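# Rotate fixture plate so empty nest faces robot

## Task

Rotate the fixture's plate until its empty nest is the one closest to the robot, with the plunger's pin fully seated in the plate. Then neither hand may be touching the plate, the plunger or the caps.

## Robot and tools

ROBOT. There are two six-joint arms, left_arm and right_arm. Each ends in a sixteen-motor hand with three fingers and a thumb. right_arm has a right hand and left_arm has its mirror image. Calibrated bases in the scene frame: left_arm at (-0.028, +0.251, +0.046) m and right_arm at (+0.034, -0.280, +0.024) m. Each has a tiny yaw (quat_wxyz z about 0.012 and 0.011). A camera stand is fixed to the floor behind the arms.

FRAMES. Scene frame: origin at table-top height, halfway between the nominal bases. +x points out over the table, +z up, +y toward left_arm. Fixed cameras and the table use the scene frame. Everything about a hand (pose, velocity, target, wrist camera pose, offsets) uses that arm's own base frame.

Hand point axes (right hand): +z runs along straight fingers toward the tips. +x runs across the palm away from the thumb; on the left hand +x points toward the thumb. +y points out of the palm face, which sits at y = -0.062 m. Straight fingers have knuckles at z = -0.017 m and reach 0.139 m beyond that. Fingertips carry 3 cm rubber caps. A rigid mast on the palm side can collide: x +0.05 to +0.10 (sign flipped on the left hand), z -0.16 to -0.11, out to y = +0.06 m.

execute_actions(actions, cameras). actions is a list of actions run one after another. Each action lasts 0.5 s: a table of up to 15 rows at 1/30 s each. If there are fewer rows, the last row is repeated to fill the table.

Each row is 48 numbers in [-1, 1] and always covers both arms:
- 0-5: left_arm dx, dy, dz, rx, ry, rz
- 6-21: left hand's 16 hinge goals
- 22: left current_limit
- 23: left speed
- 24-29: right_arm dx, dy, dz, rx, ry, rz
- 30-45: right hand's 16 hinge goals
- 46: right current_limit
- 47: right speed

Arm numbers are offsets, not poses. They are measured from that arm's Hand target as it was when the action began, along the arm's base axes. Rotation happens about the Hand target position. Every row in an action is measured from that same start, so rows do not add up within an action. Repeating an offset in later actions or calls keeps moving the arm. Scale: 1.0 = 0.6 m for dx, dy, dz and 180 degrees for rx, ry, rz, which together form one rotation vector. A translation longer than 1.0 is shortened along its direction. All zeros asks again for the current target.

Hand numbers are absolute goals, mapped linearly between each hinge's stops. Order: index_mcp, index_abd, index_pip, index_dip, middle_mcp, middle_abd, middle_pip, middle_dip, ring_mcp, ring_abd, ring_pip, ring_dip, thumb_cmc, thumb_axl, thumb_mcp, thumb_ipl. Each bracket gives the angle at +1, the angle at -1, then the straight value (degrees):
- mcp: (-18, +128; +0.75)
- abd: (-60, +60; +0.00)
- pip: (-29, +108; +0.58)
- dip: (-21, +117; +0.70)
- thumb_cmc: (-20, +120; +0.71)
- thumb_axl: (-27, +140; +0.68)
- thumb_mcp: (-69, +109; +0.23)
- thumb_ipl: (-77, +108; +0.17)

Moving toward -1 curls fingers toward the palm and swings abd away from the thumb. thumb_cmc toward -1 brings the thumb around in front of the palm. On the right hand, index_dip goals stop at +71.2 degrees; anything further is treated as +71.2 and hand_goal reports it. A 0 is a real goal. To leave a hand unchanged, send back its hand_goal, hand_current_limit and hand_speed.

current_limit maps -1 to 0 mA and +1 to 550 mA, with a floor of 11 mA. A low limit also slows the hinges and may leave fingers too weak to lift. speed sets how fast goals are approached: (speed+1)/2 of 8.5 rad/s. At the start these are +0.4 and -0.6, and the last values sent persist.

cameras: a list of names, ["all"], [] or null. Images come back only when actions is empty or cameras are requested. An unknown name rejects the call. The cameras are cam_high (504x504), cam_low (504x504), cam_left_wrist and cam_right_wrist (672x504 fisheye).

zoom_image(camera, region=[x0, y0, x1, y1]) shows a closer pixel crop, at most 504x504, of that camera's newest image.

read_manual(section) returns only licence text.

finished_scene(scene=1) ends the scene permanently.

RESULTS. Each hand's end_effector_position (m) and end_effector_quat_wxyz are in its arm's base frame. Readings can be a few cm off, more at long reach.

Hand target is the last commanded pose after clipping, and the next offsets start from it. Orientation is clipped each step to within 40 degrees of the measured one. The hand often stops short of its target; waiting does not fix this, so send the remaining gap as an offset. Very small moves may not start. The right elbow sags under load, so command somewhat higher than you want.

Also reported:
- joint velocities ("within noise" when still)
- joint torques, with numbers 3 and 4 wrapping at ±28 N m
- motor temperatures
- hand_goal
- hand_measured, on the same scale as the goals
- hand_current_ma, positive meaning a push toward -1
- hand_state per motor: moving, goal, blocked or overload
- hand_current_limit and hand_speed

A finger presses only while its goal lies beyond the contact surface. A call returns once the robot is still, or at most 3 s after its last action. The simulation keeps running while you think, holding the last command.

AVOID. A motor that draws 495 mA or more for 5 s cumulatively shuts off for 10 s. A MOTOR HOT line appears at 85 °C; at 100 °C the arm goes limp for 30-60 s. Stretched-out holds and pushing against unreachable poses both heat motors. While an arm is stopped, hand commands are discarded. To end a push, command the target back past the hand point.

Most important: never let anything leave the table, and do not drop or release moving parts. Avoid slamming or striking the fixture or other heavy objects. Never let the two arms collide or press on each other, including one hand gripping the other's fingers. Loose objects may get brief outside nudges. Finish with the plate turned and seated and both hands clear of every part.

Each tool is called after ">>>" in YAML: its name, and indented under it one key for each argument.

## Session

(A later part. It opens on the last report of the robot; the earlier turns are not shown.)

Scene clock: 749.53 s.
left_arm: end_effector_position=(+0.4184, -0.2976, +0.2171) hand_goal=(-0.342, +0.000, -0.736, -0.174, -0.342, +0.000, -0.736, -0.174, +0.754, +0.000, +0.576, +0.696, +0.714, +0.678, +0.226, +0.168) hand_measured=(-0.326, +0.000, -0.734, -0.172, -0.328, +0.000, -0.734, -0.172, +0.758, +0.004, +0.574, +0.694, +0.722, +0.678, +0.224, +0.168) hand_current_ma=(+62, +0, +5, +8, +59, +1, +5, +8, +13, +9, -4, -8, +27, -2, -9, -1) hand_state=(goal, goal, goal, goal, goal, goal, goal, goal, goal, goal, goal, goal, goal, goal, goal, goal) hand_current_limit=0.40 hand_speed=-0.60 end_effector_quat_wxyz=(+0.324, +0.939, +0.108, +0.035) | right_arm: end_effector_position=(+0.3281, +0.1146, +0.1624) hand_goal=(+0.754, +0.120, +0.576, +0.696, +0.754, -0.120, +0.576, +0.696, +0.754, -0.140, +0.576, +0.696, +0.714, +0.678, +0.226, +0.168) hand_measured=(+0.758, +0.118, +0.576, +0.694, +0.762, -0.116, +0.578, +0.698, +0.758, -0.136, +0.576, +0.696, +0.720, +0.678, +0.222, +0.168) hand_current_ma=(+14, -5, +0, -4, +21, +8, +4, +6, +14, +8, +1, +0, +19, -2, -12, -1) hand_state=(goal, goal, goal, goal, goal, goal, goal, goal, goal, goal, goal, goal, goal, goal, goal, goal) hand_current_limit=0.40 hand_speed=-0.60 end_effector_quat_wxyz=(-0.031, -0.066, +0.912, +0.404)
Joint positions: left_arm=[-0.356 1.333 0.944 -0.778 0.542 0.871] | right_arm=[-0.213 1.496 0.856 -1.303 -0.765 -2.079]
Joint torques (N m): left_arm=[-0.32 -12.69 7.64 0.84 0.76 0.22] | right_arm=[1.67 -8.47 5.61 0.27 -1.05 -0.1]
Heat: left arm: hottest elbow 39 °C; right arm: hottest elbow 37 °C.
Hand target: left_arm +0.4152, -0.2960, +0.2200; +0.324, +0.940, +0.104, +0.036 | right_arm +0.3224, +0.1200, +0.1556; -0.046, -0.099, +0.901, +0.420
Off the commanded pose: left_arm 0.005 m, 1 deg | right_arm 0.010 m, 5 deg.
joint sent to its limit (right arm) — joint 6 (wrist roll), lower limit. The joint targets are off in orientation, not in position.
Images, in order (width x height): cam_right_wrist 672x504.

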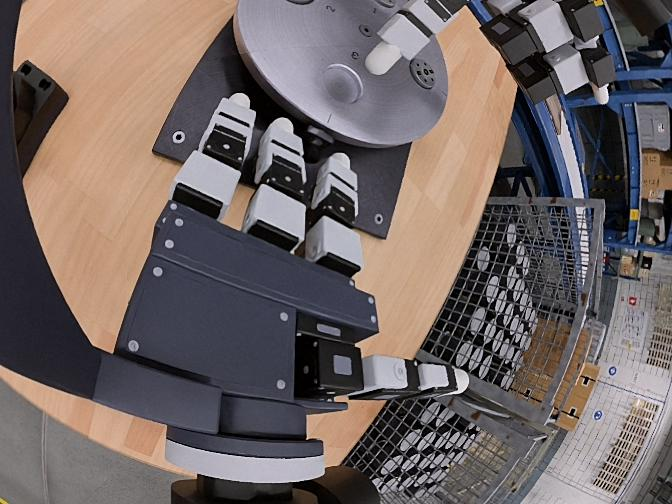

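>>> execute_actions:
  actions:
    - [[0,0,0,0,0,0,-0.342,0,-0.737,-0.174,-0.342,0,-0.737,-0.174,0.754,0,0.576,0.696,0.714,0.678,0.226,0.168,0.4,-0.6,0,0,0,0,0,0,0.754,0.04,0.576,0.696,0.754,-0.04,0.576,0.696,0.754,-0.14,0.576,0.696,0.714,0.678,0.226,0.168,0.75,-0.7]]
    - [[0,0,0,0,0,0,-0.342,0,-0.737,-0.174,-0.342,0,-0.737,-0.174,0.754,0,0.576,0.696,0.714,0.678,0.226,0.168,0.4,-0.6,0,0,0,0,0,0,0.754,-0.35,0.576,0.696,0.754,0.35,0.576,0.696,0.754,-0.14,0.576,0.696,0.714,0.678,0.226,0.168,0.75,-0.7]]
    - [[0,0,0,0,0,0,-0.342,0,-0.737,-0.174,-0.342,0,-0.737,-0.174,0.754,0,0.576,0.696,0.714,0.678,0.226,0.168,0.4,-0.6,0.009,-0.03,0,0,0,0,0.754,-0.35,0.576,0.696,0.754,0.35,0.576,0.696,0.754,-0.14,0.576,0.696,0.714,0.678,0.226,0.168,0.75,-0.7]]
    - [[0,0,0,0,0,0,-0.342,0,-0.737,-0.174,-0.342,0,-0.737,-0.174,0.754,0,0.576,0.696,0.714,0.678,0.226,0.168,0.4,-0.6,0.006,-0.02,0,0,0,0,0.754,-0.35,0.576,0.696,0.754,0.35,0.576,0.696,0.754,-0.14,0.576,0.696,0.714,0.678,0.226,0.168,0.75,-0.7]]
  cameras: ["cam_right_wrist"]

>>> zoom_image:
  camera: "cam_right_wrist"
  region: [260, 90, 380, 180]

Scene clock: 757.73 s.
left_arm: end_effector_position=(+0.4184, -0.2976, +0.2171) hand_goal=(-0.342, +0.000, -0.736, -0.174, -0.342, +0.000, -0.736, -0.174, +0.754, +0.000, +0.576, +0.696, +0.714, +0.678, +0.226, +0.168) hand_measured=(-0.326, +0.000, -0.734, -0.172, -0.328, +0.000, -0.734, -0.172, +0.758, +0.004, +0.574, +0.694, +0.722, +0.678, +0.224, +0.168) hand_current_ma=(+62, +0, +5, +8, +59, +1, +5, +8, +13, +9, -4, -8, +27, -2, -9, -1) hand_state=(goal, goal, goal, goal, goal, goal, goal, goal, goal, goal, goal, goal, goal, goal, goal, goal) hand_current_limit=0.40 hand_speed=-0.60 end_effector_quat_wxyz=(+0.324, +0.939, +0.108, +0.035) | right_arm: end_effector_position=(+0.3294, +0.1056, +0.1591) hand_goal=(+0.754, -0.350, +0.576, +0.696, +0.754, +0.350, +0.576, +0.696, +0.754, -0.140, +0.576, +0.696, +0.714, +0.678, +0.226, +0.168) hand_measured=(+0.728, -0.018, +0.558, +0.690, +0.758, +0.078, +0.576, +0.698, +0.758, -0.136, +0.576, +0.696, +0.720, +0.678, +0.222, +0.168) hand_current_ma=(-93, +481, -61, -19, +11, -481, +2, +5, +14, +7, +1, +0, +19, -2, -12, -1) hand_state=(blocked, blocked, goal, goal, goal, blocked, goal, goal, goal, goal, goal, goal, goal, goal, goal, goal) hand_current_limit=0.75 hand_speed=-0.70 end_effector_quat_wxyz=(-0.030, -0.057, +0.916, +0.396)
Joint positions: left_arm=[-0.356 1.333 0.944 -0.778 0.542 0.871] | right_arm=[-0.237 1.496 0.856 -1.302 -0.746 -2.079]
Joint torques (N m): left_arm=[-0.21 -12.51 7.65 0.77 0.74 0.22] | right_arm=[-3.08 -8.7 7.24 -0.79 -0.11 -0.09]
Heat: left arm: hottest elbow 39 °C; right arm: hottest elbow 37 °C.
Hand target: left_arm +0.4152, -0.2960, +0.2200; +0.324, +0.940, +0.104, +0.036 | right_arm +0.3313, +0.0900, +0.1556; -0.046, -0.099, +0.901, +0.420
Off the commanded pose: left_arm 0.005 m, 1 deg | right_arm 0.016 m, 6 deg.
joint sent to its limit (right arm) — joint 6 (wrist roll), lower limit. The joint targets are off in orientation, not in position.
Images, in order (width x height): cam_right_wrist 672x504.

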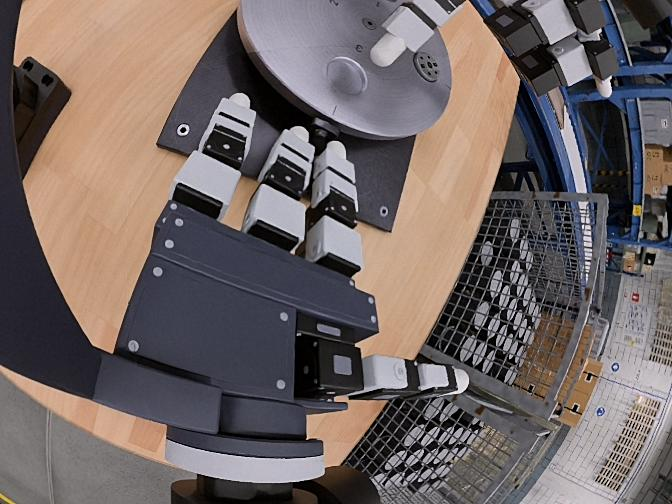

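Scaled by 4.200 from the camera's 672x504 image, which has a finer 960x720 frame.

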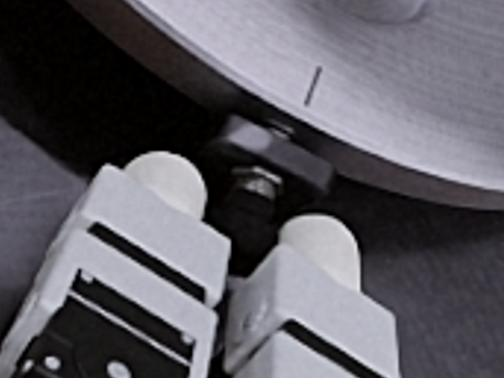

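>>> execute_actions:
  actions:
    - [[0,0,0,0,0,0,-0.342,0,-0.737,-0.174,-0.342,0,-0.737,-0.174,0.754,0,0.576,0.696,0.714,0.678,0.226,0.168,0.4,-0.6,0.004,-0.018,0,0,0,0,0.80,-0.35,0.62,0.70,0.80,0.35,0.62,0.70,0.754,-0.14,0.576,0.696,0.714,0.678,0.226,0.168,0.78,-0.7]]
  cameras: ["cam_right_wrist"]

>>> zoom_image:
  camera: "cam_right_wrist"
  region: [280, 90, 360, 150]

Scene clock: 764.30 s.
left_arm: end_effector_position=(+0.4184, -0.2976, +0.2171) hand_goal=(-0.342, +0.000, -0.736, -0.174, -0.342, +0.000, -0.736, -0.174, +0.754, +0.000, +0.576, +0.696, +0.714, +0.678, +0.226, +0.168) hand_measured=(-0.326, +0.000, -0.734, -0.172, -0.328, +0.000, -0.734, -0.172, +0.758, +0.004, +0.574, +0.694, +0.722, +0.678, +0.224, +0.168) hand_current_ma=(+62, +0, +5, +8, +59, +1, +5, +8, +13, +9, -4, -8, +27, -2, -9, -1) hand_state=(goal, goal, goal, goal, goal, goal, goal, goal, goal, goal, goal, goal, goal, goal, goal, goal) hand_current_limit=0.40 hand_speed=-0.60 end_effector_quat_wxyz=(+0.324, +0.939, +0.108, +0.035) | right_arm: end_effector_position=(+0.3290, +0.0848, +0.1540) hand_goal=(+0.800, -0.350, +0.620, +0.700, +0.800, +0.350, +0.620, +0.700, +0.754, -0.140, +0.576, +0.696, +0.714, +0.678, +0.226, +0.168) hand_measured=(+0.766, -0.024, +0.592, +0.690, +0.830, +0.184, +0.632, +0.700, +0.758, -0.136, +0.576, +0.696, +0.720, +0.678, +0.222, +0.168) hand_current_ma=(-131, +489, -96, -30, +112, -489, +36, +1, +14, +7, +1, +0, +19, -2, -12, -1) hand_state=(blocked, blocked, blocked, goal, blocked, blocked, goal, goal, goal, goal, goal, goal, goal, goal, goal, goal) hand_current_limit=0.78 hand_speed=-0.70 end_effector_quat_wxyz=(-0.035, -0.031, +0.922, +0.384)
Joint positions: left_arm=[-0.356 1.333 0.944 -0.778 0.542 0.871] | right_arm=[-0.296 1.496 0.856 -1.322 -0.706 -2.081]
Joint torques (N m): left_arm=[-0.32 -12.86 7.64 0.8 0.75 0.23] | right_arm=[-0.44 -8.64 8.08 -0.69 -0.77 -0.09]
Heat: left arm: hottest elbow 38 °C; right arm: hottest elbow 36 °C.
Hand target: left_arm +0.4152, -0.2960, +0.2200; +0.324, +0.940, +0.104, +0.036 | right_arm +0.3337, +0.0792, +0.1555; -0.046, -0.099, +0.901, +0.420
Off the commanded pose: left_arm 0.005 m, 1 deg | right_arm 0.008 m, 9 deg.
joint sent to its limit (right arm) — joint 6 (wrist roll), lower limit. The joint targets are off in orientation, not in position.
Images, in order (width x height): cam_right_wrist 672x504.

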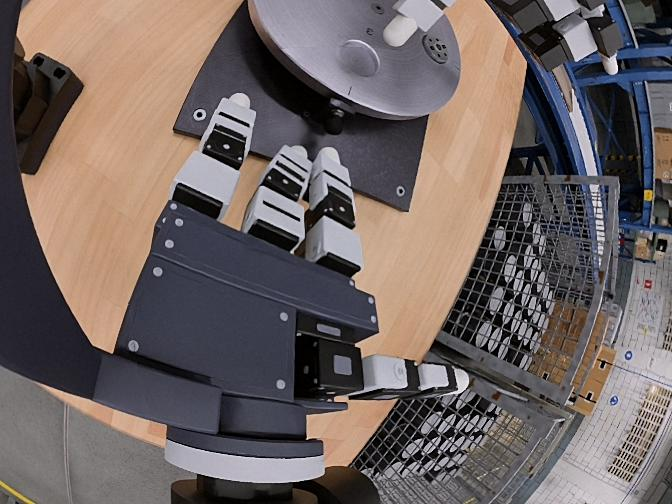

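Scaled by 6.300 from the camera's 672x504 image, which has a finer 960x720 frame.

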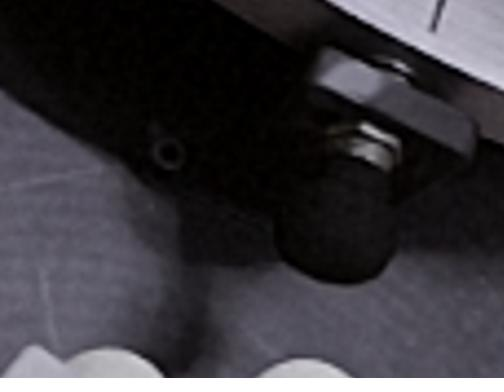

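>>> execute_actions:
  actions:
    - [[0,0,0,0,0,0,-0.342,0,-0.737,-0.174,0.754,-0.115,0.576,0.696,0.754,0.115,0.576,0.696,0.714,0.678,0.226,0.168,0.75,-0.6,0,-0.07,0.07,0,0,0,0.754,0,0.576,0.696,0.754,0,0.576,0.696,0.754,0,0.576,0.696,0.714,0.678,0.226,0.168,0.4,-0.6]]
    - [[0,0,0,0,0,0,-0.342,0,-0.737,-0.174,0.754,-0.115,0.576,0.696,0.754,0.115,0.576,0.696,0.714,0.678,0.226,0.168,0.75,-0.6,-0.15,-0.05,0.09,0,0,0,0.754,0,0.576,0.696,-0.342,0,-0.737,-0.174,-0.342,0,-0.737,-0.174,0.714,0.678,0.226,0.168,0.4,-0.6]]
    - [[-0.007,-0.125,-0.0833,0,0,0,-0.342,0,-0.737,-0.174,0.754,-0.115,0.576,0.696,0.754,0.115,0.576,0.696,0.714,0.678,0.226,0.168,0.75,-0.6,0,0,0,0,0,0,0.754,0,0.576,0.696,-0.342,0,-0.737,-0.174,-0.342,0,-0.737,-0.174,0.714,0.678,0.226,0.168,0.4,-0.6]]
    - [[0,0,0,0,0,0,-0.342,0,-0.737,-0.174,0.754,-0.115,0.576,0.696,0.754,0.115,0.576,0.696,0.714,0.678,0.226,0.168,0.75,-0.6,0,0,0,0,0,0,0.754,0,0.576,0.696,-0.342,0,-0.737,-0.174,-0.342,0,-0.737,-0.174,0.714,0.678,0.226,0.168,0.4,-0.6]]
  cameras: ["all"]

>>> zoom_image:
  camera: "cam_left_wrist"
  region: [340, 50, 440, 125]

Scene clock: 797.87 s.
left_arm: end_effector_position=(+0.4030, -0.3704, +0.1736) hand_goal=(-0.342, +0.000, -0.736, -0.174, +0.754, -0.114, +0.576, +0.696, +0.754, +0.116, +0.576, +0.696, +0.714, +0.678, +0.226, +0.168) hand_measured=(-0.330, +0.000, -0.734, -0.172, +0.750, -0.094, +0.570, +0.694, +0.778, +0.096, +0.588, +0.698, +0.722, +0.678, +0.224, +0.168) hand_current_ma=(+50, +0, +4, +8, -11, +68, -21, -8, +99, -65, +46, +4, +27, -2, -10, -1) hand_state=(goal, goal, goal, goal, goal, blocked, goal, goal, blocked, goal, goal, goal, goal, goal, goal, goal) hand_current_limit=0.75 hand_speed=-0.60 end_effector_quat_wxyz=(+0.323, +0.941, +0.095, +0.035) | right_arm: end_effector_position=(+0.2518, +0.0079, +0.2545) hand_goal=(+0.754, +0.000, +0.576, +0.696, -0.342, +0.000, -0.736, -0.174, -0.342, +0.000, -0.736, -0.174, +0.714, +0.678, +0.226, +0.168) hand_measured=(+0.758, +0.002, +0.574, +0.694, -0.324, +0.004, -0.734, -0.172, -0.326, -0.002, -0.734, -0.172, +0.720, +0.678, +0.222, +0.168) hand_current_ma=(+10, +6, -2, -5, +60, +7, +5, +6, +52, -3, +4, +5, +19, -2, -12, -1) hand_state=(goal, goal, goal, goal, goal, goal, goal, goal, goal, goal, goal, goal, goal, goal, goal, goal) hand_current_limit=0.40 hand_speed=-0.60 end_effector_quat_wxyz=(+0.016, +0.091, +0.959, +0.269)
Joint positions: left_arm=[-0.534 1.431 0.907 -0.561 0.469 0.717] | right_arm=[-0.632 1.053 0.888 -1.678 -0.479 -2.081]
Joint torques (N m): left_arm=[0.03 -11.87 8.03 2.11 0.48 -0.07] | right_arm=[-0.91 -5.19 7.09 -0.34 -0.64 -0.07]
Heat: left arm: hottest elbow 38 °C; right arm: hottest elbow 35 °C.
Hand target: left_arm +0.4110, -0.3709, +0.1698; +0.323, +0.940, +0.104, +0.036 | right_arm +0.2438, +0.0072, +0.2516; -0.046, -0.099, +0.901, +0.420
Off the commanded pose: left_arm 0.009 m, 1 deg | right_arm 0.009 m, 30 deg.
joint sent to its limit (right arm) — joint 4 (wrist pitch), lower limit; joint 6 (wrist roll), lower limit. The joint targets are off in orientation, not in position.

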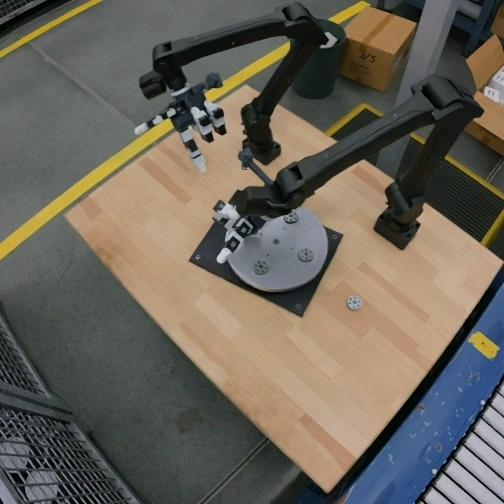

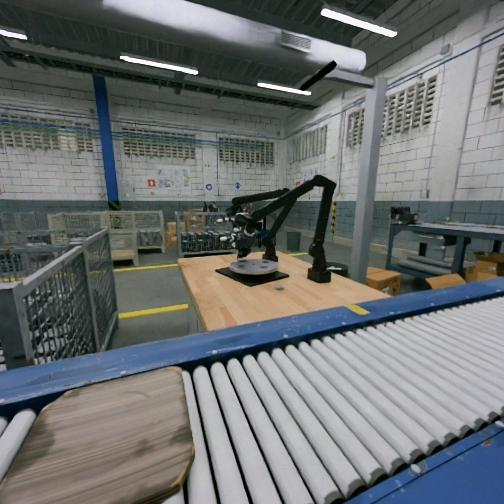

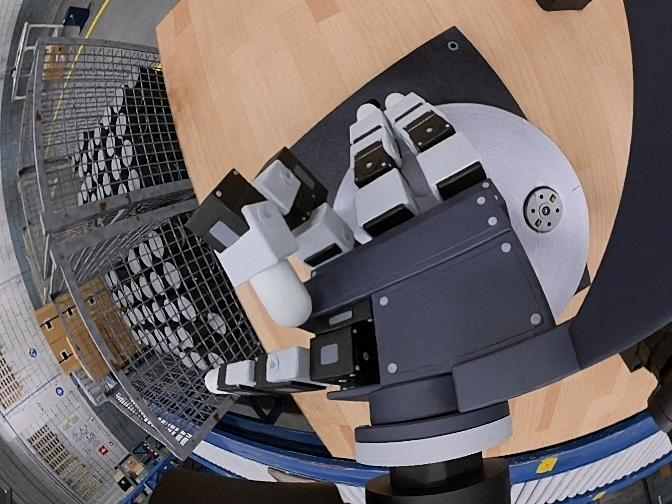

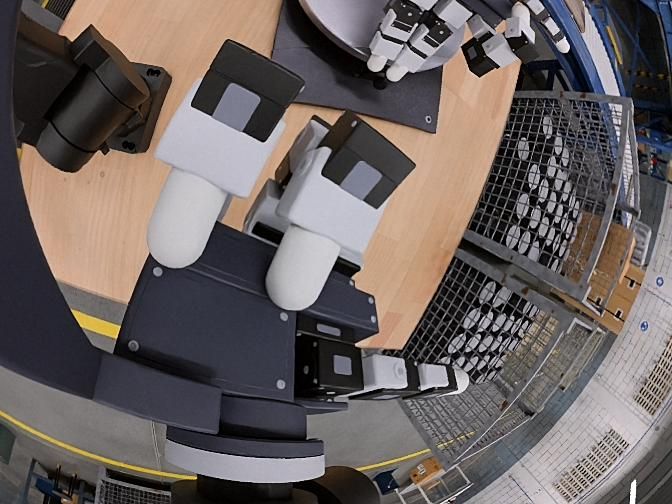

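Scaled by 5.040 from the camera's 672x504 image, which has a finer 960x720 frame.

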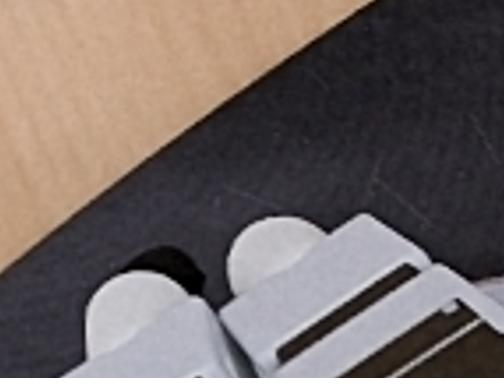

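>>> execute_actions:
  actions:
    - [[0.0345,0.0197,0.03,0,0,0,-0.342,0,-0.737,-0.174,-0.342,0,-0.737,-0.174,0.754,0,0.576,0.696,0.714,0.678,0.226,0.168,0.75,-0.6,0,0,0,0,0,0,0.754,0,0.576,0.696,-0.342,0,-0.737,-0.174,-0.342,0,-0.737,-0.174,0.714,0.678,0.226,0.168,0.4,-0.6]]
    - [[0,0,0,0,0,0,-0.342,0,-0.737,-0.174,-0.342,0,-0.737,-0.174,0.754,0,0.576,0.696,0.714,0.678,0.226,0.168,0.75,-0.6,0,0,0,0,0,0,0.754,0,0.576,0.696,-0.342,0,-0.737,-0.174,-0.342,0,-0.737,-0.174,0.714,0.678,0.226,0.168,0.4,-0.6]]
  cameras: ["cam_left_wrist"]

>>> zoom_image:
  camera: "cam_left_wrist"
  region: [375, 60, 435, 105]

Scene clock: 808.97 s.
left_arm: end_effector_position=(+0.4188, -0.3528, +0.1798) hand_goal=(-0.342, +0.000, -0.736, -0.174, -0.342, +0.000, -0.736, -0.174, +0.754, +0.000, +0.576, +0.696, +0.714, +0.678, +0.226, +0.168) hand_measured=(-0.330, +0.000, -0.734, -0.172, -0.328, -0.002, -0.734, -0.172, +0.766, +0.004, +0.582, +0.698, +0.722, +0.678, +0.224, +0.168) hand_current_ma=(+50, +0, +4, +8, +59, -8, +5, +8, +44, +9, +20, +4, +27, -2, -10, -1) hand_state=(goal, goal, goal, goal, goal, goal, goal, goal, goal, goal, goal, goal, goal, goal, goal, goal) hand_current_limit=0.75 hand_speed=-0.60 end_effector_quat_wxyz=(+0.321, +0.940, +0.110, +0.031) | right_arm: end_effector_position=(+0.2518, +0.0079, +0.2545) hand_goal=(+0.754, +0.000, +0.576, +0.696, -0.342, +0.000, -0.736, -0.174, -0.342, +0.000, -0.736, -0.174, +0.714, +0.678, +0.226, +0.168) hand_measured=(+0.758, +0.002, +0.574, +0.694, -0.324, +0.004, -0.734, -0.172, -0.326, -0.002, -0.734, -0.172, +0.720, +0.678, +0.222, +0.168) hand_current_ma=(+10, +6, -2, -5, +60, +7, +5, +6, +52, -3, +4, +5, +19, -2, -12, -1) hand_state=(goal, goal, goal, goal, goal, goal, goal, goal, goal, goal, goal, goal, goal, goal, goal, goal) hand_current_limit=0.40 hand_speed=-0.60 end_effector_quat_wxyz=(+0.016, +0.091, +0.959, +0.269)
Joint positions: left_arm=[-0.484 1.433 0.934 -0.612 0.488 0.738] | right_arm=[-0.632 1.053 0.888 -1.678 -0.479 -2.081]
Joint torques (N m): left_arm=[0.21 -10.7 10.41 0.95 0.66 0.24] | right_arm=[-0.97 -5.25 7.08 -0.34 -0.64 -0.07]
Heat: left arm: hottest elbow 39 °C; right arm: hottest elbow 36 °C.
Hand target: left_arm +0.4316, -0.3591, +0.1878; +0.323, +0.940, +0.104, +0.036 | right_arm +0.2438, +0.0072, +0.2516; -0.046, -0.099, +0.901, +0.420
Off the commanded pose: left_arm 0.016 m, 1 deg | right_arm 0.008 m, 30 deg.
joint sent to its limit (right arm) — joint 4 (wrist pitch), lower limit; joint 6 (wrist roll), lower limit. The joint targets are off in orientation, not in position.
Images, in order (width x height): cam_left_wrist 672x504.

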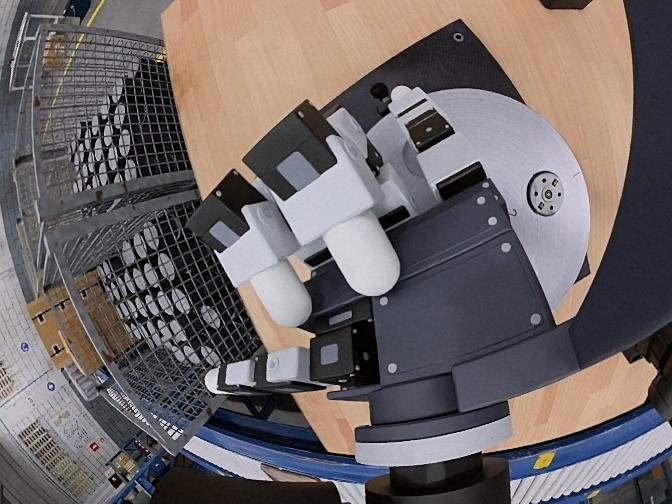

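Scaled by 8.400 from the camera's 672x504 image, which has a finer 960x720 frame.

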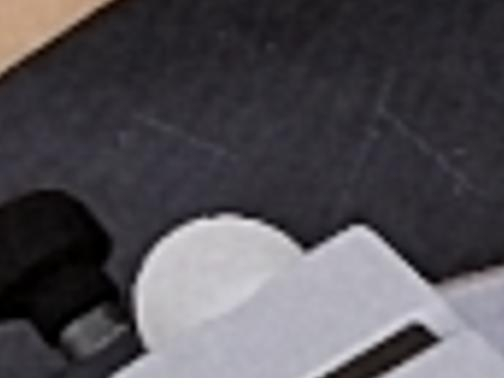

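>>> execute_actions:
  actions:
    - [[0.018,-0.006,-0.008,0,0,0,-0.342,0,-0.737,-0.174,-0.342,0,-0.737,-0.174,0.754,0,0.576,0.696,0.714,0.678,0.226,0.168,0.75,-0.6,0,0,0,0,0,0,0.754,0,0.576,0.696,-0.342,0,-0.737,-0.174,-0.342,0,-0.737,-0.174,0.714,0.678,0.226,0.168,0.4,-0.6]]
    - [[0,0,0,0,0,0,-0.342,0,-0.737,-0.174,-0.342,0,-0.737,-0.174,0.754,0,0.576,0.696,0.714,0.678,0.226,0.168,0.75,-0.6,0,0,0,0,0,0,0.754,0,0.576,0.696,-0.342,0,-0.737,-0.174,-0.342,0,-0.737,-0.174,0.714,0.678,0.226,0.168,0.4,-0.6]]
  cameras: ["cam_left_wrist"]

>>> zoom_image:
  camera: "cam_left_wrist"
  region: [375, 60, 435, 105]

Scene clock: 814.07 s.
left_arm: end_effector_position=(+0.4260, -0.3572, +0.1717) hand_goal=(-0.342, +0.000, -0.736, -0.174, -0.342, +0.000, -0.736, -0.174, +0.754, +0.000, +0.576, +0.696, +0.714, +0.678, +0.226, +0.168) hand_measured=(-0.330, +0.000, -0.734, -0.172, -0.328, -0.002, -0.734, -0.172, +0.766, +0.004, +0.582, +0.698, +0.722, +0.678, +0.224, +0.168) hand_current_ma=(+50, +0, +4, +8, +59, -8, +5, +8, +44, +9, +20, +4, +27, -2, -10, -1) hand_state=(goal, goal, goal, goal, goal, goal, goal, goal, goal, goal, goal, goal, goal, goal, goal, goal) hand_current_limit=0.75 hand_speed=-0.60 end_effector_quat_wxyz=(+0.318, +0.942, +0.110, +0.025) | right_arm: end_effector_position=(+0.2518, +0.0079, +0.2545) hand_goal=(+0.754, +0.000, +0.576, +0.696, -0.342, +0.000, -0.736, -0.174, -0.342, +0.000, -0.736, -0.174, +0.714, +0.678, +0.226, +0.168) hand_measured=(+0.758, +0.002, +0.574, +0.694, -0.324, +0.004, -0.734, -0.172, -0.326, -0.002, -0.734, -0.172, +0.720, +0.678, +0.222, +0.168) hand_current_ma=(+10, +6, -2, -5, +60, +7, +5, +6, +52, -3, +4, +5, +19, -2, -12, -1) hand_state=(goal, goal, goal, goal, goal, goal, goal, goal, goal, goal, goal, goal, goal, goal, goal, goal) hand_current_limit=0.40 hand_speed=-0.60 end_effector_quat_wxyz=(+0.016, +0.091, +0.959, +0.269)
Joint positions: left_arm=[-0.484 1.469 0.955 -0.612 0.49 0.743] | right_arm=[-0.632 1.053 0.888 -1.678 -0.479 -2.081]
Joint torques (N m): left_arm=[0.09 -11.69 10.47 1.16 0.67 0.25] | right_arm=[-0.97 -5.25 7.08 -0.34 -0.64 -0.08]
Heat: left arm: hottest elbow 39 °C; right arm: hottest elbow 36 °C.
Hand target: left_arm +0.4424, -0.3628, +0.1832; +0.324, +0.940, +0.103, +0.036 | right_arm +0.2438, +0.0072, +0.2516; -0.046, -0.099, +0.901, +0.420
Off the commanded pose: left_arm 0.021 m, 2 deg | right_arm 0.008 m, 30 deg.
joint sent to its limit (right arm) — joint 4 (wrist pitch), lower limit; joint 6 (wrist roll), lower limit. The joint targets are off in orientation, not in position.
Images, in order (width x height): cam_left_wrist 672x504.

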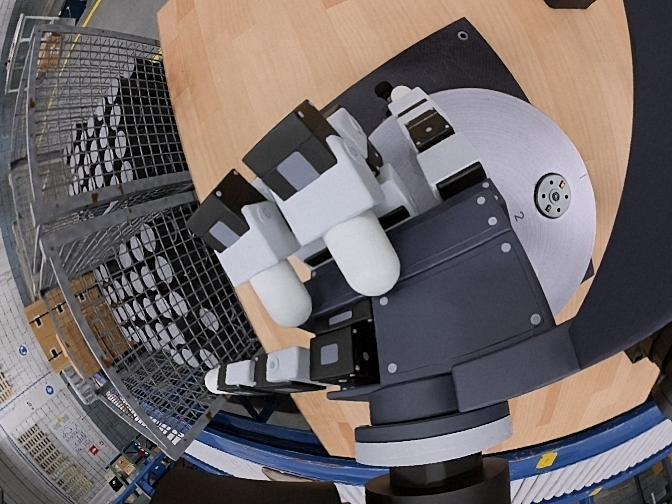

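Scaled by 8.400 from the camera's 672x504 image, which has a finer 960x720 frame.

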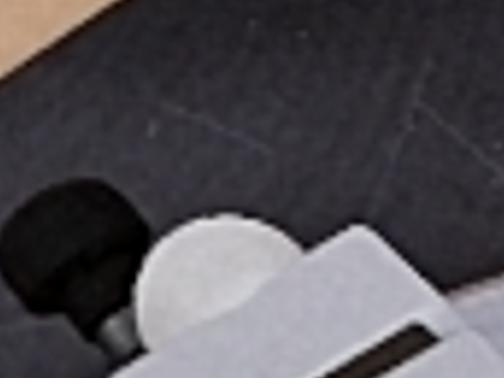

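>>> execute_actions:
  actions:
    - [[0.011,-0.0035,0.0,0,0,0,-0.342,0,-0.737,-0.174,-0.342,0,-0.737,-0.174,0.754,0,0.576,0.696,0.714,0.678,0.226,0.168,0.75,-0.6,0,0,0,0,0,0,0.754,0,0.576,0.696,-0.342,0,-0.737,-0.174,-0.342,0,-0.737,-0.174,0.714,0.678,0.226,0.168,0.4,-0.6]]
    - [[0,0,0,0,0,0,-0.342,0,-0.737,-0.174,-0.342,0,-0.737,-0.174,0.754,0,0.576,0.696,0.714,0.678,0.226,0.168,0.75,-0.6,0,0,0,0,0,0,0.754,0,0.576,0.696,-0.342,0,-0.737,-0.174,-0.342,0,-0.737,-0.174,0.714,0.678,0.226,0.168,0.4,-0.6]]
  cameras: ["cam_left_wrist"]

>>> zoom_image:
  camera: "cam_left_wrist"
  region: [375, 60, 435, 105]

Scene clock: 820.97 s.
left_arm: end_effector_position=(+0.4331, -0.3603, +0.1750) hand_goal=(-0.342, +0.000, -0.736, -0.174, -0.342, +0.000, -0.736, -0.174, +0.754, +0.000, +0.576, +0.696, +0.714, +0.678, +0.226, +0.168) hand_measured=(-0.330, +0.000, -0.734, -0.172, -0.328, -0.002, -0.734, -0.172, +0.766, +0.004, +0.582, +0.698, +0.722, +0.678, +0.224, +0.168) hand_current_ma=(+50, +0, +4, +8, +59, -8, +5, +8, +44, +9, +20, +4, +27, -2, -10, -1) hand_state=(goal, goal, goal, goal, goal, goal, goal, goal, goal, goal, goal, goal, goal, goal, goal, goal) hand_current_limit=0.75 hand_speed=-0.60 end_effector_quat_wxyz=(+0.320, +0.941, +0.108, +0.028) | right_arm: end_effector_position=(+0.2518, +0.0079, +0.2545) hand_goal=(+0.754, +0.000, +0.576, +0.696, -0.342, +0.000, -0.736, -0.174, -0.342, +0.000, -0.736, -0.174, +0.714, +0.678, +0.226, +0.168) hand_measured=(+0.758, +0.002, +0.574, +0.694, -0.324, +0.004, -0.734, -0.172, -0.326, -0.002, -0.734, -0.172, +0.720, +0.678, +0.222, +0.168) hand_current_ma=(+10, +6, -2, -5, +60, +7, +5, +6, +52, -3, +4, +5, +19, -2, -12, -1) hand_state=(goal, goal, goal, goal, goal, goal, goal, goal, goal, goal, goal, goal, goal, goal, goal, goal) hand_current_limit=0.40 hand_speed=-0.60 end_effector_quat_wxyz=(+0.016, +0.091, +0.959, +0.269)
Joint positions: left_arm=[-0.482 1.483 0.976 -0.612 0.491 0.745] | right_arm=[-0.632 1.053 0.888 -1.678 -0.479 -2.081]
Joint torques (N m): left_arm=[0.32 -11.75 10.55 1.11 0.67 0.25] | right_arm=[-0.97 -5.25 7.09 -0.32 -0.63 -0.07]
Heat: left arm: hottest elbow 40 °C; right arm: hottest elbow 36 °C.
Hand target: left_arm +0.4490, -0.3648, +0.1832; +0.324, +0.940, +0.103, +0.036 | right_arm +0.2438, +0.0072, +0.2516; -0.046, -0.099, +0.901, +0.420
Off the commanded pose: left_arm 0.018 m, 1 deg | right_arm 0.008 m, 30 deg.
joint sent to its limit (right arm) — joint 4 (wrist pitch), lower limit; joint 6 (wrist roll), lower limit. The joint targets are off in orientation, not in position.
Images, in order (width x height): cam_left_wrist 672x504.

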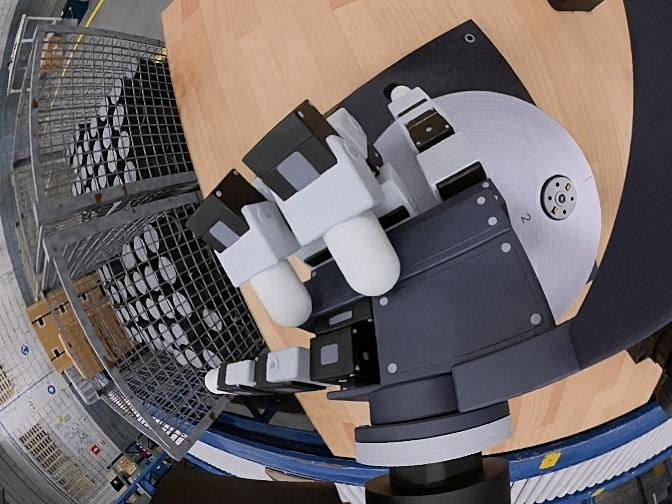

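Scaled by 8.400 from the camera's 672x504 image, which has a finer 960x720 frame.

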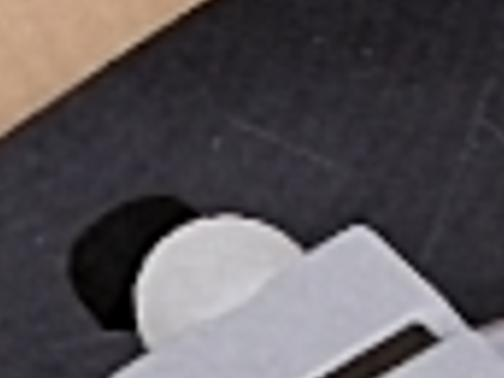

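>>> execute_actions:
  actions:
    - [[0.009,-0.003,-0.01,0,0,0,-0.342,0,-0.737,-0.174,-0.342,0,-0.737,-0.174,0.754,0,0.576,0.696,0.714,0.678,0.226,0.168,0.75,-0.6,0,0,0,0,0,0,0.754,0,0.576,0.696,-0.342,0,-0.737,-0.174,-0.342,0,-0.737,-0.174,0.714,0.678,0.226,0.168,0.4,-0.6]]
    - [[0,0,0,0,0,0,-0.342,0,-0.737,-0.174,-0.342,0,-0.737,-0.174,0.754,0,0.576,0.696,0.714,0.678,0.226,0.168,0.75,-0.6,0,0,0,0,0,0,0.754,0,0.576,0.696,-0.342,0,-0.737,-0.174,-0.342,0,-0.737,-0.174,0.714,0.678,0.226,0.168,0.4,-0.6]]
  cameras: ["cam_left_wrist"]

>>> zoom_image:
  camera: "cam_left_wrist"
  region: [375, 60, 435, 105]

Scene clock: 835.43 s.
left_arm: end_effector_position=(+0.4363, -0.3612, +0.1659) hand_goal=(-0.342, +0.000, -0.736, -0.174, -0.342, +0.000, -0.736, -0.174, +0.754, +0.000, +0.576, +0.696, +0.714, +0.678, +0.226, +0.168) hand_measured=(-0.330, +0.000, -0.734, -0.172, -0.328, -0.002, -0.734, -0.172, +0.764, +0.002, +0.580, +0.698, +0.722, +0.678, +0.224, +0.168) hand_current_ma=(+50, +0, +4, +8, +59, -8, +5, +8, +38, +8, +16, +4, +27, -2, -10, -1) hand_state=(goal, goal, goal, goal, goal, goal, goal, goal, goal, goal, goal, goal, goal, goal, goal, goal) hand_current_limit=0.75 hand_speed=-0.60 end_effector_quat_wxyz=(+0.316, +0.942, +0.110, +0.022) | right_arm: end_effector_position=(+0.2518, +0.0079, +0.2545) hand_goal=(+0.754, +0.000, +0.576, +0.696, -0.342, +0.000, -0.736, -0.174, -0.342, +0.000, -0.736, -0.174, +0.714, +0.678, +0.226, +0.168) hand_measured=(+0.758, +0.002, +0.574, +0.694, -0.324, +0.004, -0.734, -0.172, -0.326, -0.002, -0.734, -0.172, +0.720, +0.678, +0.222, +0.168) hand_current_ma=(+10, +6, -2, -5, +60, +7, +5, +6, +52, -3, +4, +5, +19, -2, -12, -1) hand_state=(goal, goal, goal, goal, goal, goal, goal, goal, goal, goal, goal, goal, goal, goal, goal, goal) hand_current_limit=0.40 hand_speed=-0.60 end_effector_quat_wxyz=(+0.016, +0.091, +0.959, +0.269)
Joint positions: left_arm=[-0.48 1.507 0.982 -0.612 0.492 0.747] | right_arm=[-0.632 1.053 0.888 -1.678 -0.479 -2.081]
Joint torques (N m): left_arm=[0.32 -12.75 10.4 1.55 0.65 0.24] | right_arm=[-0.91 -5.19 7.09 -0.32 -0.63 -0.07]
Heat: left arm: hottest elbow 43 °C; right arm: hottest elbow 36 °C.
Hand target: left_arm +0.4544, -0.3666, +0.1771; +0.323, +0.940, +0.104, +0.036 | right_arm +0.2438, +0.0072, +0.2516; -0.046, -0.099, +0.901, +0.420
Off the commanded pose: left_arm 0.022 m, 2 deg | right_arm 0.008 m, 30 deg.
joint sent to its limit (right arm) — joint 4 (wrist pitch), lower limit; joint 6 (wrist roll), lower limit. The joint targets are off in orientation, not in position.
Images, in order (width x height): cam_left_wrist 672x504.

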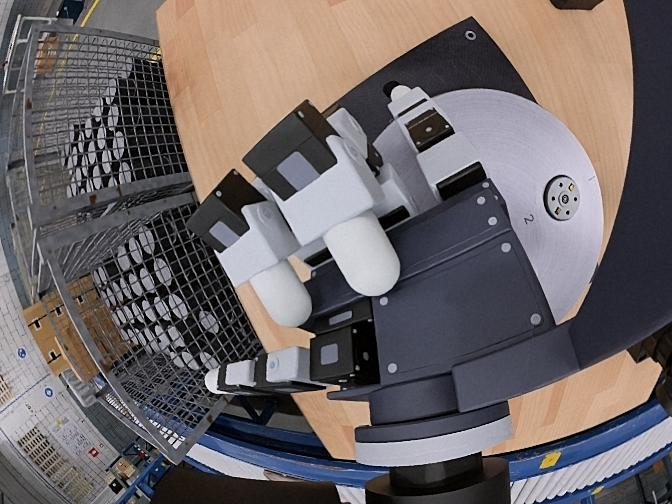

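Scaled by 8.400 from the camera's 672x504 image, which has a finer 960x720 frame.

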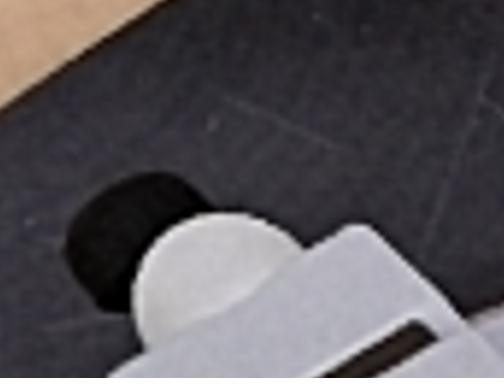

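>>> execute_actions:
  actions:
    - [[0.009,-0.0045,0.004,0,0,0,-0.342,0,-0.737,-0.174,-0.342,0,-0.737,-0.174,0.754,0,0.576,0.696,0.714,0.678,0.226,0.168,0.75,-0.6,0,0,0,0,0,0,0.754,0,0.576,0.696,-0.342,0,-0.737,-0.174,-0.342,0,-0.737,-0.174,0.714,0.678,0.226,0.168,0.4,-0.6]]
    - [[0,0,0,0,0,0,-0.342,0,-0.737,-0.174,-0.342,0,-0.737,-0.174,0.754,0,0.576,0.696,0.714,0.678,0.226,0.168,0.75,-0.6,0,0,0,0,0,0,0.754,0,0.576,0.696,-0.342,0,-0.737,-0.174,-0.342,0,-0.737,-0.174,0.714,0.678,0.226,0.168,0.4,-0.6]]
  cameras: ["cam_left_wrist"]

>>> zoom_image:
  camera: "cam_left_wrist"
  region: [375, 60, 435, 105]

Scene clock: 845.07 s.
left_arm: end_effector_position=(+0.4433, -0.3646, +0.1714) hand_goal=(-0.342, +0.000, -0.736, -0.174, -0.342, +0.000, -0.736, -0.174, +0.754, +0.000, +0.576, +0.696, +0.714, +0.678, +0.226, +0.168) hand_measured=(-0.330, +0.000, -0.734, -0.172, -0.328, -0.002, -0.734, -0.172, +0.764, +0.002, +0.580, +0.698, +0.722, +0.678, +0.224, +0.168) hand_current_ma=(+50, +0, +4, +8, +59, -8, +5, +8, +38, +8, +16, +4, +27, -2, -10, -1) hand_state=(goal, goal, goal, goal, goal, goal, goal, goal, goal, goal, goal, goal, goal, goal, goal, goal) hand_current_limit=0.75 hand_speed=-0.60 end_effector_quat_wxyz=(+0.319, +0.941, +0.108, +0.026) | right_arm: end_effector_position=(+0.2518, +0.0079, +0.2545) hand_goal=(+0.754, +0.000, +0.576, +0.696, -0.342, +0.000, -0.736, -0.174, -0.342, +0.000, -0.736, -0.174, +0.714, +0.678, +0.226, +0.168) hand_measured=(+0.758, +0.002, +0.574, +0.694, -0.324, +0.004, -0.734, -0.172, -0.326, -0.002, -0.734, -0.172, +0.720, +0.678, +0.222, +0.168) hand_current_ma=(+10, +6, -2, -5, +60, +7, +5, +6, +52, -3, +4, +5, +19, -2, -12, -1) hand_state=(goal, goal, goal, goal, goal, goal, goal, goal, goal, goal, goal, goal, goal, goal, goal, goal) hand_current_limit=0.40 hand_speed=-0.60 end_effector_quat_wxyz=(+0.016, +0.091, +0.959, +0.269)
Joint positions: left_arm=[-0.48 1.516 1.004 -0.612 0.492 0.747] | right_arm=[-0.632 1.053 0.888 -1.678 -0.479 -2.081]
Joint torques (N m): left_arm=[0.15 -12.45 10.47 1.26 0.66 0.24] | right_arm=[-0.91 -5.3 7.08 -0.35 -0.64 -0.07]
Motor temperatures (°C): left_arm=[25 29 44 26 31 25] | right_arm=[28 31 36 28 29 28]
Heat: left arm: hottest elbow 44 °C; right arm: hottest elbow 36 °C.
Hand target: left_arm +0.4598, -0.3693, +0.1794; +0.323, +0.940, +0.104, +0.036 | right_arm +0.2438, +0.0072, +0.2516; -0.046, -0.099, +0.901, +0.420
Off the commanded pose: left_arm 0.019 m, 1 deg | right_arm 0.008 m, 30 deg.
joint sent to its limit (right arm) — joint 4 (wrist pitch), lower limit; joint 6 (wrist roll), lower limit. The joint targets are off in orientation, not in position.
Images, in order (width x height): cam_left_wrist 672x504.

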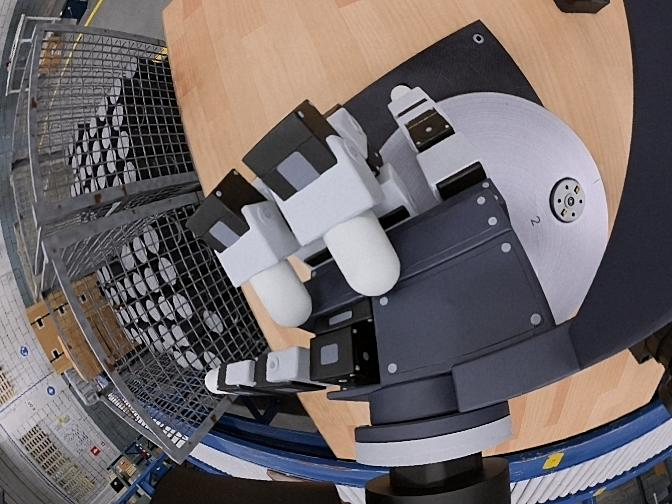

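Scaled by 8.400 from the camera's 672x504 image, which has a finer 960x720 frame.

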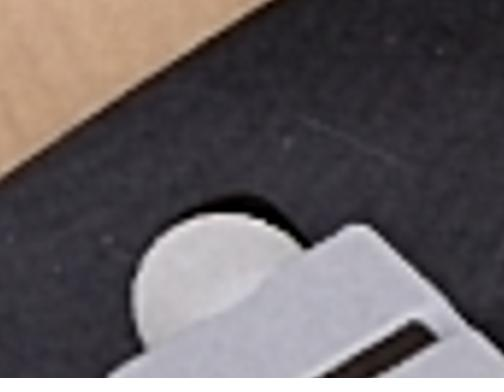

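>>> execute_actions:
  actions:
    - [[-0.006,0.0,-0.014,0,0,0,-0.342,0,-0.737,-0.174,-0.342,0,-0.737,-0.174,0.754,0,0.576,0.696,0.714,0.678,0.226,0.168,0.75,-0.6,0,0,0,0,0,0,0.754,0,0.576,0.696,-0.342,0,-0.737,-0.174,-0.342,0,-0.737,-0.174,0.714,0.678,0.226,0.168,0.4,-0.6]]
  cameras: ["cam_left_wrist"]

>>> zoom_image:
  camera: "cam_left_wrist"
  region: [375, 60, 435, 105]

Scene clock: 850.00 s.
left_arm: end_effector_position=(+0.4447, -0.3654, +0.1703) hand_goal=(-0.342, +0.000, -0.736, -0.174, -0.342, +0.000, -0.736, -0.174, +0.754, +0.000, +0.576, +0.696, +0.714, +0.678, +0.226, +0.168) hand_measured=(-0.330, +0.000, -0.734, -0.172, -0.328, -0.002, -0.734, -0.172, +0.764, +0.002, +0.580, +0.698, +0.722, +0.678, +0.224, +0.168) hand_current_ma=(+50, +0, +4, +8, +59, -8, +5, +8, +38, +8, +16, +4, +27, -2, -10, -1) hand_state=(goal, goal, goal, goal, goal, goal, goal, goal, goal, goal, goal, goal, goal, goal, goal, goal) hand_current_limit=0.75 hand_speed=-0.60 end_effector_quat_wxyz=(+0.320, +0.941, +0.108, +0.028) | right_arm: end_effector_position=(+0.2518, +0.0079, +0.2545) hand_goal=(+0.754, +0.000, +0.576, +0.696, -0.342, +0.000, -0.736, -0.174, -0.342, +0.000, -0.736, -0.174, +0.714, +0.678, +0.226, +0.168) hand_measured=(+0.758, +0.002, +0.574, +0.694, -0.324, +0.004, -0.734, -0.172, -0.326, -0.002, -0.734, -0.172, +0.720, +0.678, +0.222, +0.168) hand_current_ma=(+10, +6, -2, -5, +60, +7, +5, +6, +52, -3, +4, +5, +19, -2, -12, -1) hand_state=(goal, goal, goal, goal, goal, goal, goal, goal, goal, goal, goal, goal, goal, goal, goal, goal) hand_current_limit=0.40 hand_speed=-0.60 end_effector_quat_wxyz=(+0.016, +0.091, +0.959, +0.269)
Joint positions: left_arm=[-0.48 1.521 1.004 -0.604 0.492 0.747] | right_arm=[-0.632 1.053 0.888 -1.678 -0.479 -2.081]
Joint torques (N m): left_arm=[-0.21 -12.75 9.03 1.83 0.61 0.19] | right_arm=[-0.97 -5.25 7.08 -0.34 -0.63 -0.07]
Heat: left arm: hottest elbow 45 °C; right arm: hottest elbow 35 °C.
Hand target: left_arm +0.4562, -0.3693, +0.1710; +0.323, +0.940, +0.104, +0.036 | right_arm +0.2438, +0.0072, +0.2516; -0.046, -0.099, +0.901, +0.420
Off the commanded pose: left_arm 0.012 m, 1 deg | right_arm 0.008 m, 30 deg.
joint sent to its limit (right arm) — joint 4 (wrist pitch), lower limit; joint 6 (wrist roll), lower limit. The joint targets are off in orientation, not in position.
Images, in order (width x height): cam_left_wrist 672x504.

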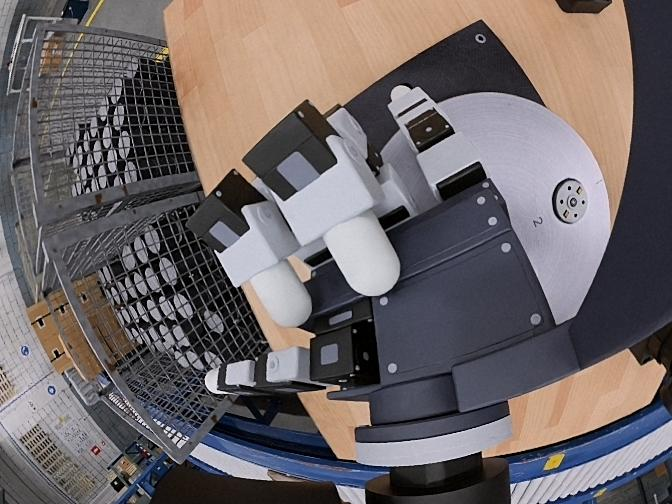

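Scaled by 8.400 from the camera's 672x504 image, which has a finer 960x720 frame.

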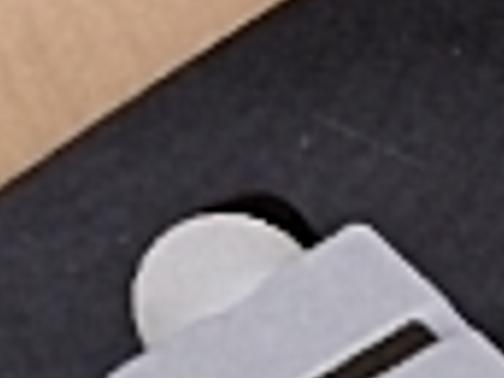

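>>> execute_actions:
  actions:
    - [[0,0,-0.008,0,0,0,-0.342,0,-0.737,-0.174,-0.342,0,-0.737,-0.174,0.784,-0.055,0.576,0.696,0.714,0.678,0.226,0.168,0.75,-0.6,0,0,0,0,0,0,0.754,0,0.576,0.696,-0.342,0,-0.737,-0.174,-0.342,0,-0.737,-0.174,0.714,0.678,0.226,0.168,0.4,-0.6]]
  cameras: ["cam_left_wrist"]

>>> zoom_image:
  camera: "cam_left_wrist"
  region: [375, 60, 435, 105]

Scene clock: 860.07 s.
left_arm: end_effector_position=(+0.4468, -0.3664, +0.1686) hand_goal=(-0.342, +0.000, -0.736, -0.174, -0.342, +0.000, -0.736, -0.174, +0.784, -0.054, +0.576, +0.696, +0.714, +0.678, +0.226, +0.168) hand_measured=(-0.330, +0.000, -0.734, -0.172, -0.328, -0.002, -0.734, -0.172, +0.786, -0.050, +0.580, +0.698, +0.722, +0.678, +0.224, +0.168) hand_current_ma=(+50, +0, +4, +8, +59, -8, +5, +8, +7, +13, +16, +4, +27, -2, -10, -1) hand_state=(goal, goal, goal, goal, goal, goal, goal, goal, goal, goal, goal, goal, goal, goal, goal, goal) hand_current_limit=0.75 hand_speed=-0.60 end_effector_quat_wxyz=(+0.322, +0.940, +0.107, +0.030) | right_arm: end_effector_position=(+0.2518, +0.0079, +0.2545) hand_goal=(+0.754, +0.000, +0.576, +0.696, -0.342, +0.000, -0.736, -0.174, -0.342, +0.000, -0.736, -0.174, +0.714, +0.678, +0.226, +0.168) hand_measured=(+0.758, +0.002, +0.574, +0.694, -0.324, +0.004, -0.734, -0.172, -0.326, -0.002, -0.734, -0.172, +0.720, +0.678, +0.222, +0.168) hand_current_ma=(+10, +6, -2, -5, +60, +7, +5, +6, +52, -3, +4, +5, +19, -2, -12, -1) hand_state=(goal, goal, goal, goal, goal, goal, goal, goal, goal, goal, goal, goal, goal, goal, goal, goal) hand_current_limit=0.40 hand_speed=-0.60 end_effector_quat_wxyz=(+0.016, +0.091, +0.959, +0.269)
Joint positions: left_arm=[-0.48 1.528 1.004 -0.59 0.492 0.747] | right_arm=[-0.632 1.053 0.888 -1.678 -0.479 -2.081]
Joint torques (N m): left_arm=[-0.38 -12.57 8.64 2.03 0.56 0.16] | right_arm=[-0.97 -5.25 7.06 -0.35 -0.63 -0.07]
Heat: left arm: hottest elbow 45 °C; right arm: hottest elbow 35 °C.
Hand target: left_arm +0.4562, -0.3693, +0.1662; +0.323, +0.940, +0.104, +0.036 | right_arm +0.2438, +0.0072, +0.2516; -0.046, -0.099, +0.901, +0.420
Off the commanded pose: left_arm 0.010 m, 1 deg | right_arm 0.008 m, 30 deg.
joint sent to its limit (right arm) — joint 4 (wrist pitch), lower limit; joint 6 (wrist roll), lower limit. The joint targets are off in orientation, not in position.
Images, in order (width x height): cam_left_wrist 672x504.

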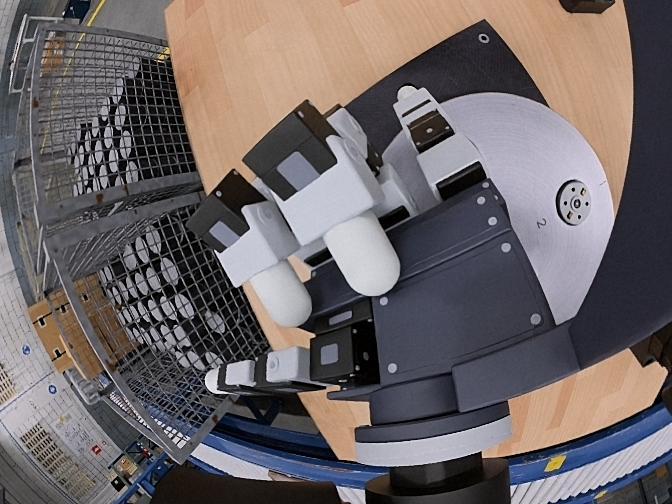

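Scaled by 8.400 from the camera's 672x504 image, which has a finer 960x720 frame.

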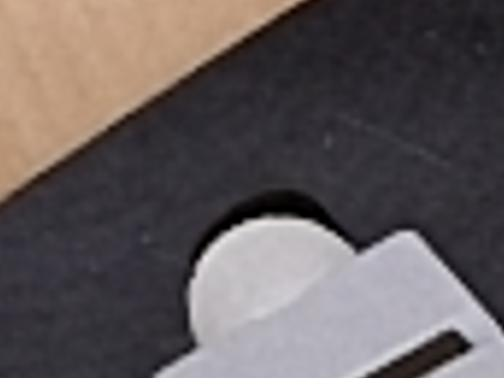

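>>> execute_actions:
  actions:
    - [[-0.014,0.004,0.003,0,0,0,-0.342,0,-0.737,-0.174,-0.342,0,-0.737,-0.174,0.815,-0.085,0.576,0.696,0.714,0.678,0.226,0.168,0.75,-0.6,0,0,0,0,0,0,0.754,0,0.576,0.696,-0.342,0,-0.737,-0.174,-0.342,0,-0.737,-0.174,0.714,0.678,0.226,0.168,0.4,-0.6]]
  cameras: ["cam_left_wrist"]

>>> zoom_image:
  camera: "cam_left_wrist"
  region: [380, 60, 440, 105]

Scene clock: 869.20 s.
left_arm: end_effector_position=(+0.4472, -0.3666, +0.1691) hand_goal=(-0.342, +0.000, -0.736, -0.174, -0.342, +0.000, -0.736, -0.174, +0.816, -0.084, +0.576, +0.696, +0.714, +0.678, +0.226, +0.168) hand_measured=(-0.330, +0.000, -0.734, -0.172, -0.328, -0.002, -0.734, -0.172, +0.808, -0.076, +0.576, +0.696, +0.722, +0.678, +0.224, +0.168) hand_current_ma=(+50, +0, +4, +8, +59, -8, +4, +8, -30, +28, -2, +0, +27, -2, -10, -1) hand_state=(goal, goal, goal, goal, goal, goal, goal, goal, goal, goal, goal, goal, goal, goal, goal, goal) hand_current_limit=0.75 hand_speed=-0.60 end_effector_quat_wxyz=(+0.323, +0.940, +0.107, +0.032) | right_arm: end_effector_position=(+0.2518, +0.0079, +0.2545) hand_goal=(+0.754, +0.000, +0.576, +0.696, -0.342, +0.000, -0.736, -0.174, -0.342, +0.000, -0.736, -0.174, +0.714, +0.678, +0.226, +0.168) hand_measured=(+0.758, +0.002, +0.574, +0.694, -0.324, +0.004, -0.734, -0.172, -0.326, -0.002, -0.734, -0.172, +0.720, +0.678, +0.222, +0.168) hand_current_ma=(+10, +6, -2, -5, +60, +7, +5, +6, +52, -3, +4, +5, +19, -2, -12, -1) hand_state=(goal, goal, goal, goal, goal, goal, goal, goal, goal, goal, goal, goal, goal, goal, goal, goal) hand_current_limit=0.40 hand_speed=-0.60 end_effector_quat_wxyz=(+0.016, +0.091, +0.959, +0.269)
Joint positions: left_arm=[-0.48 1.528 1.004 -0.587 0.492 0.747] | right_arm=[-0.632 1.053 0.888 -1.678 -0.479 -2.081]
Joint torques (N m): left_arm=[-0.56 -14.56 7.02 1.83 0.49 0.17] | right_arm=[-0.97 -5.25 7.08 -0.34 -0.64 -0.07]
Heat: left arm: hottest elbow 45 °C; right arm: hottest elbow 35 °C.
Hand target: left_arm +0.4479, -0.3669, +0.1680; +0.323, +0.940, +0.104, +0.036 | right_arm +0.2438, +0.0072, +0.2516; -0.046, -0.099, +0.901, +0.420
Off the commanded pose: left_arm 0.001 m, 1 deg | right_arm 0.008 m, 30 deg.
joint sent to its limit (right arm) — joint 4 (wrist pitch), lower limit; joint 6 (wrist roll), lower limit. The joint targets are off in orientation, not in position.
Images, in order (width x height): cam_left_wrist 672x504.

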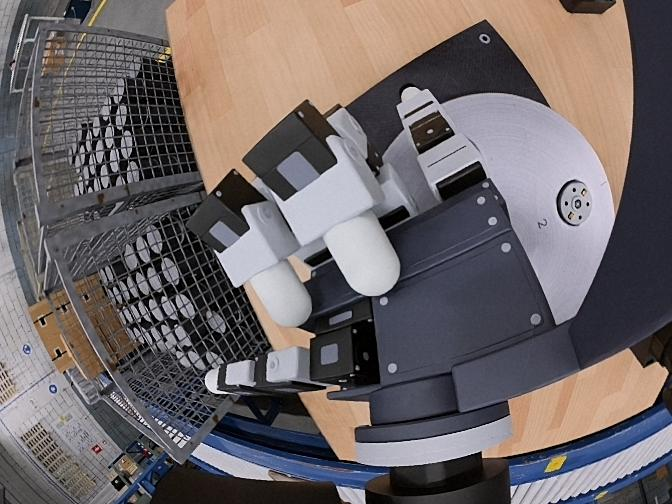

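Scaled by 8.400 from the camera's 672x504 image, which has a finer 960x720 frame.

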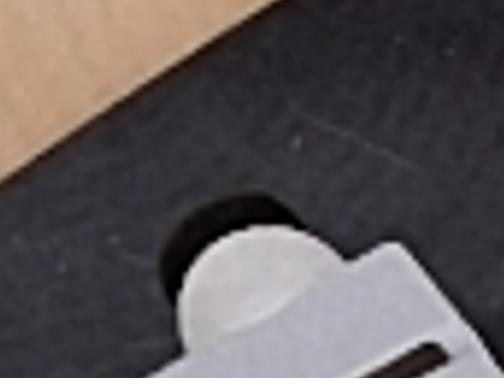

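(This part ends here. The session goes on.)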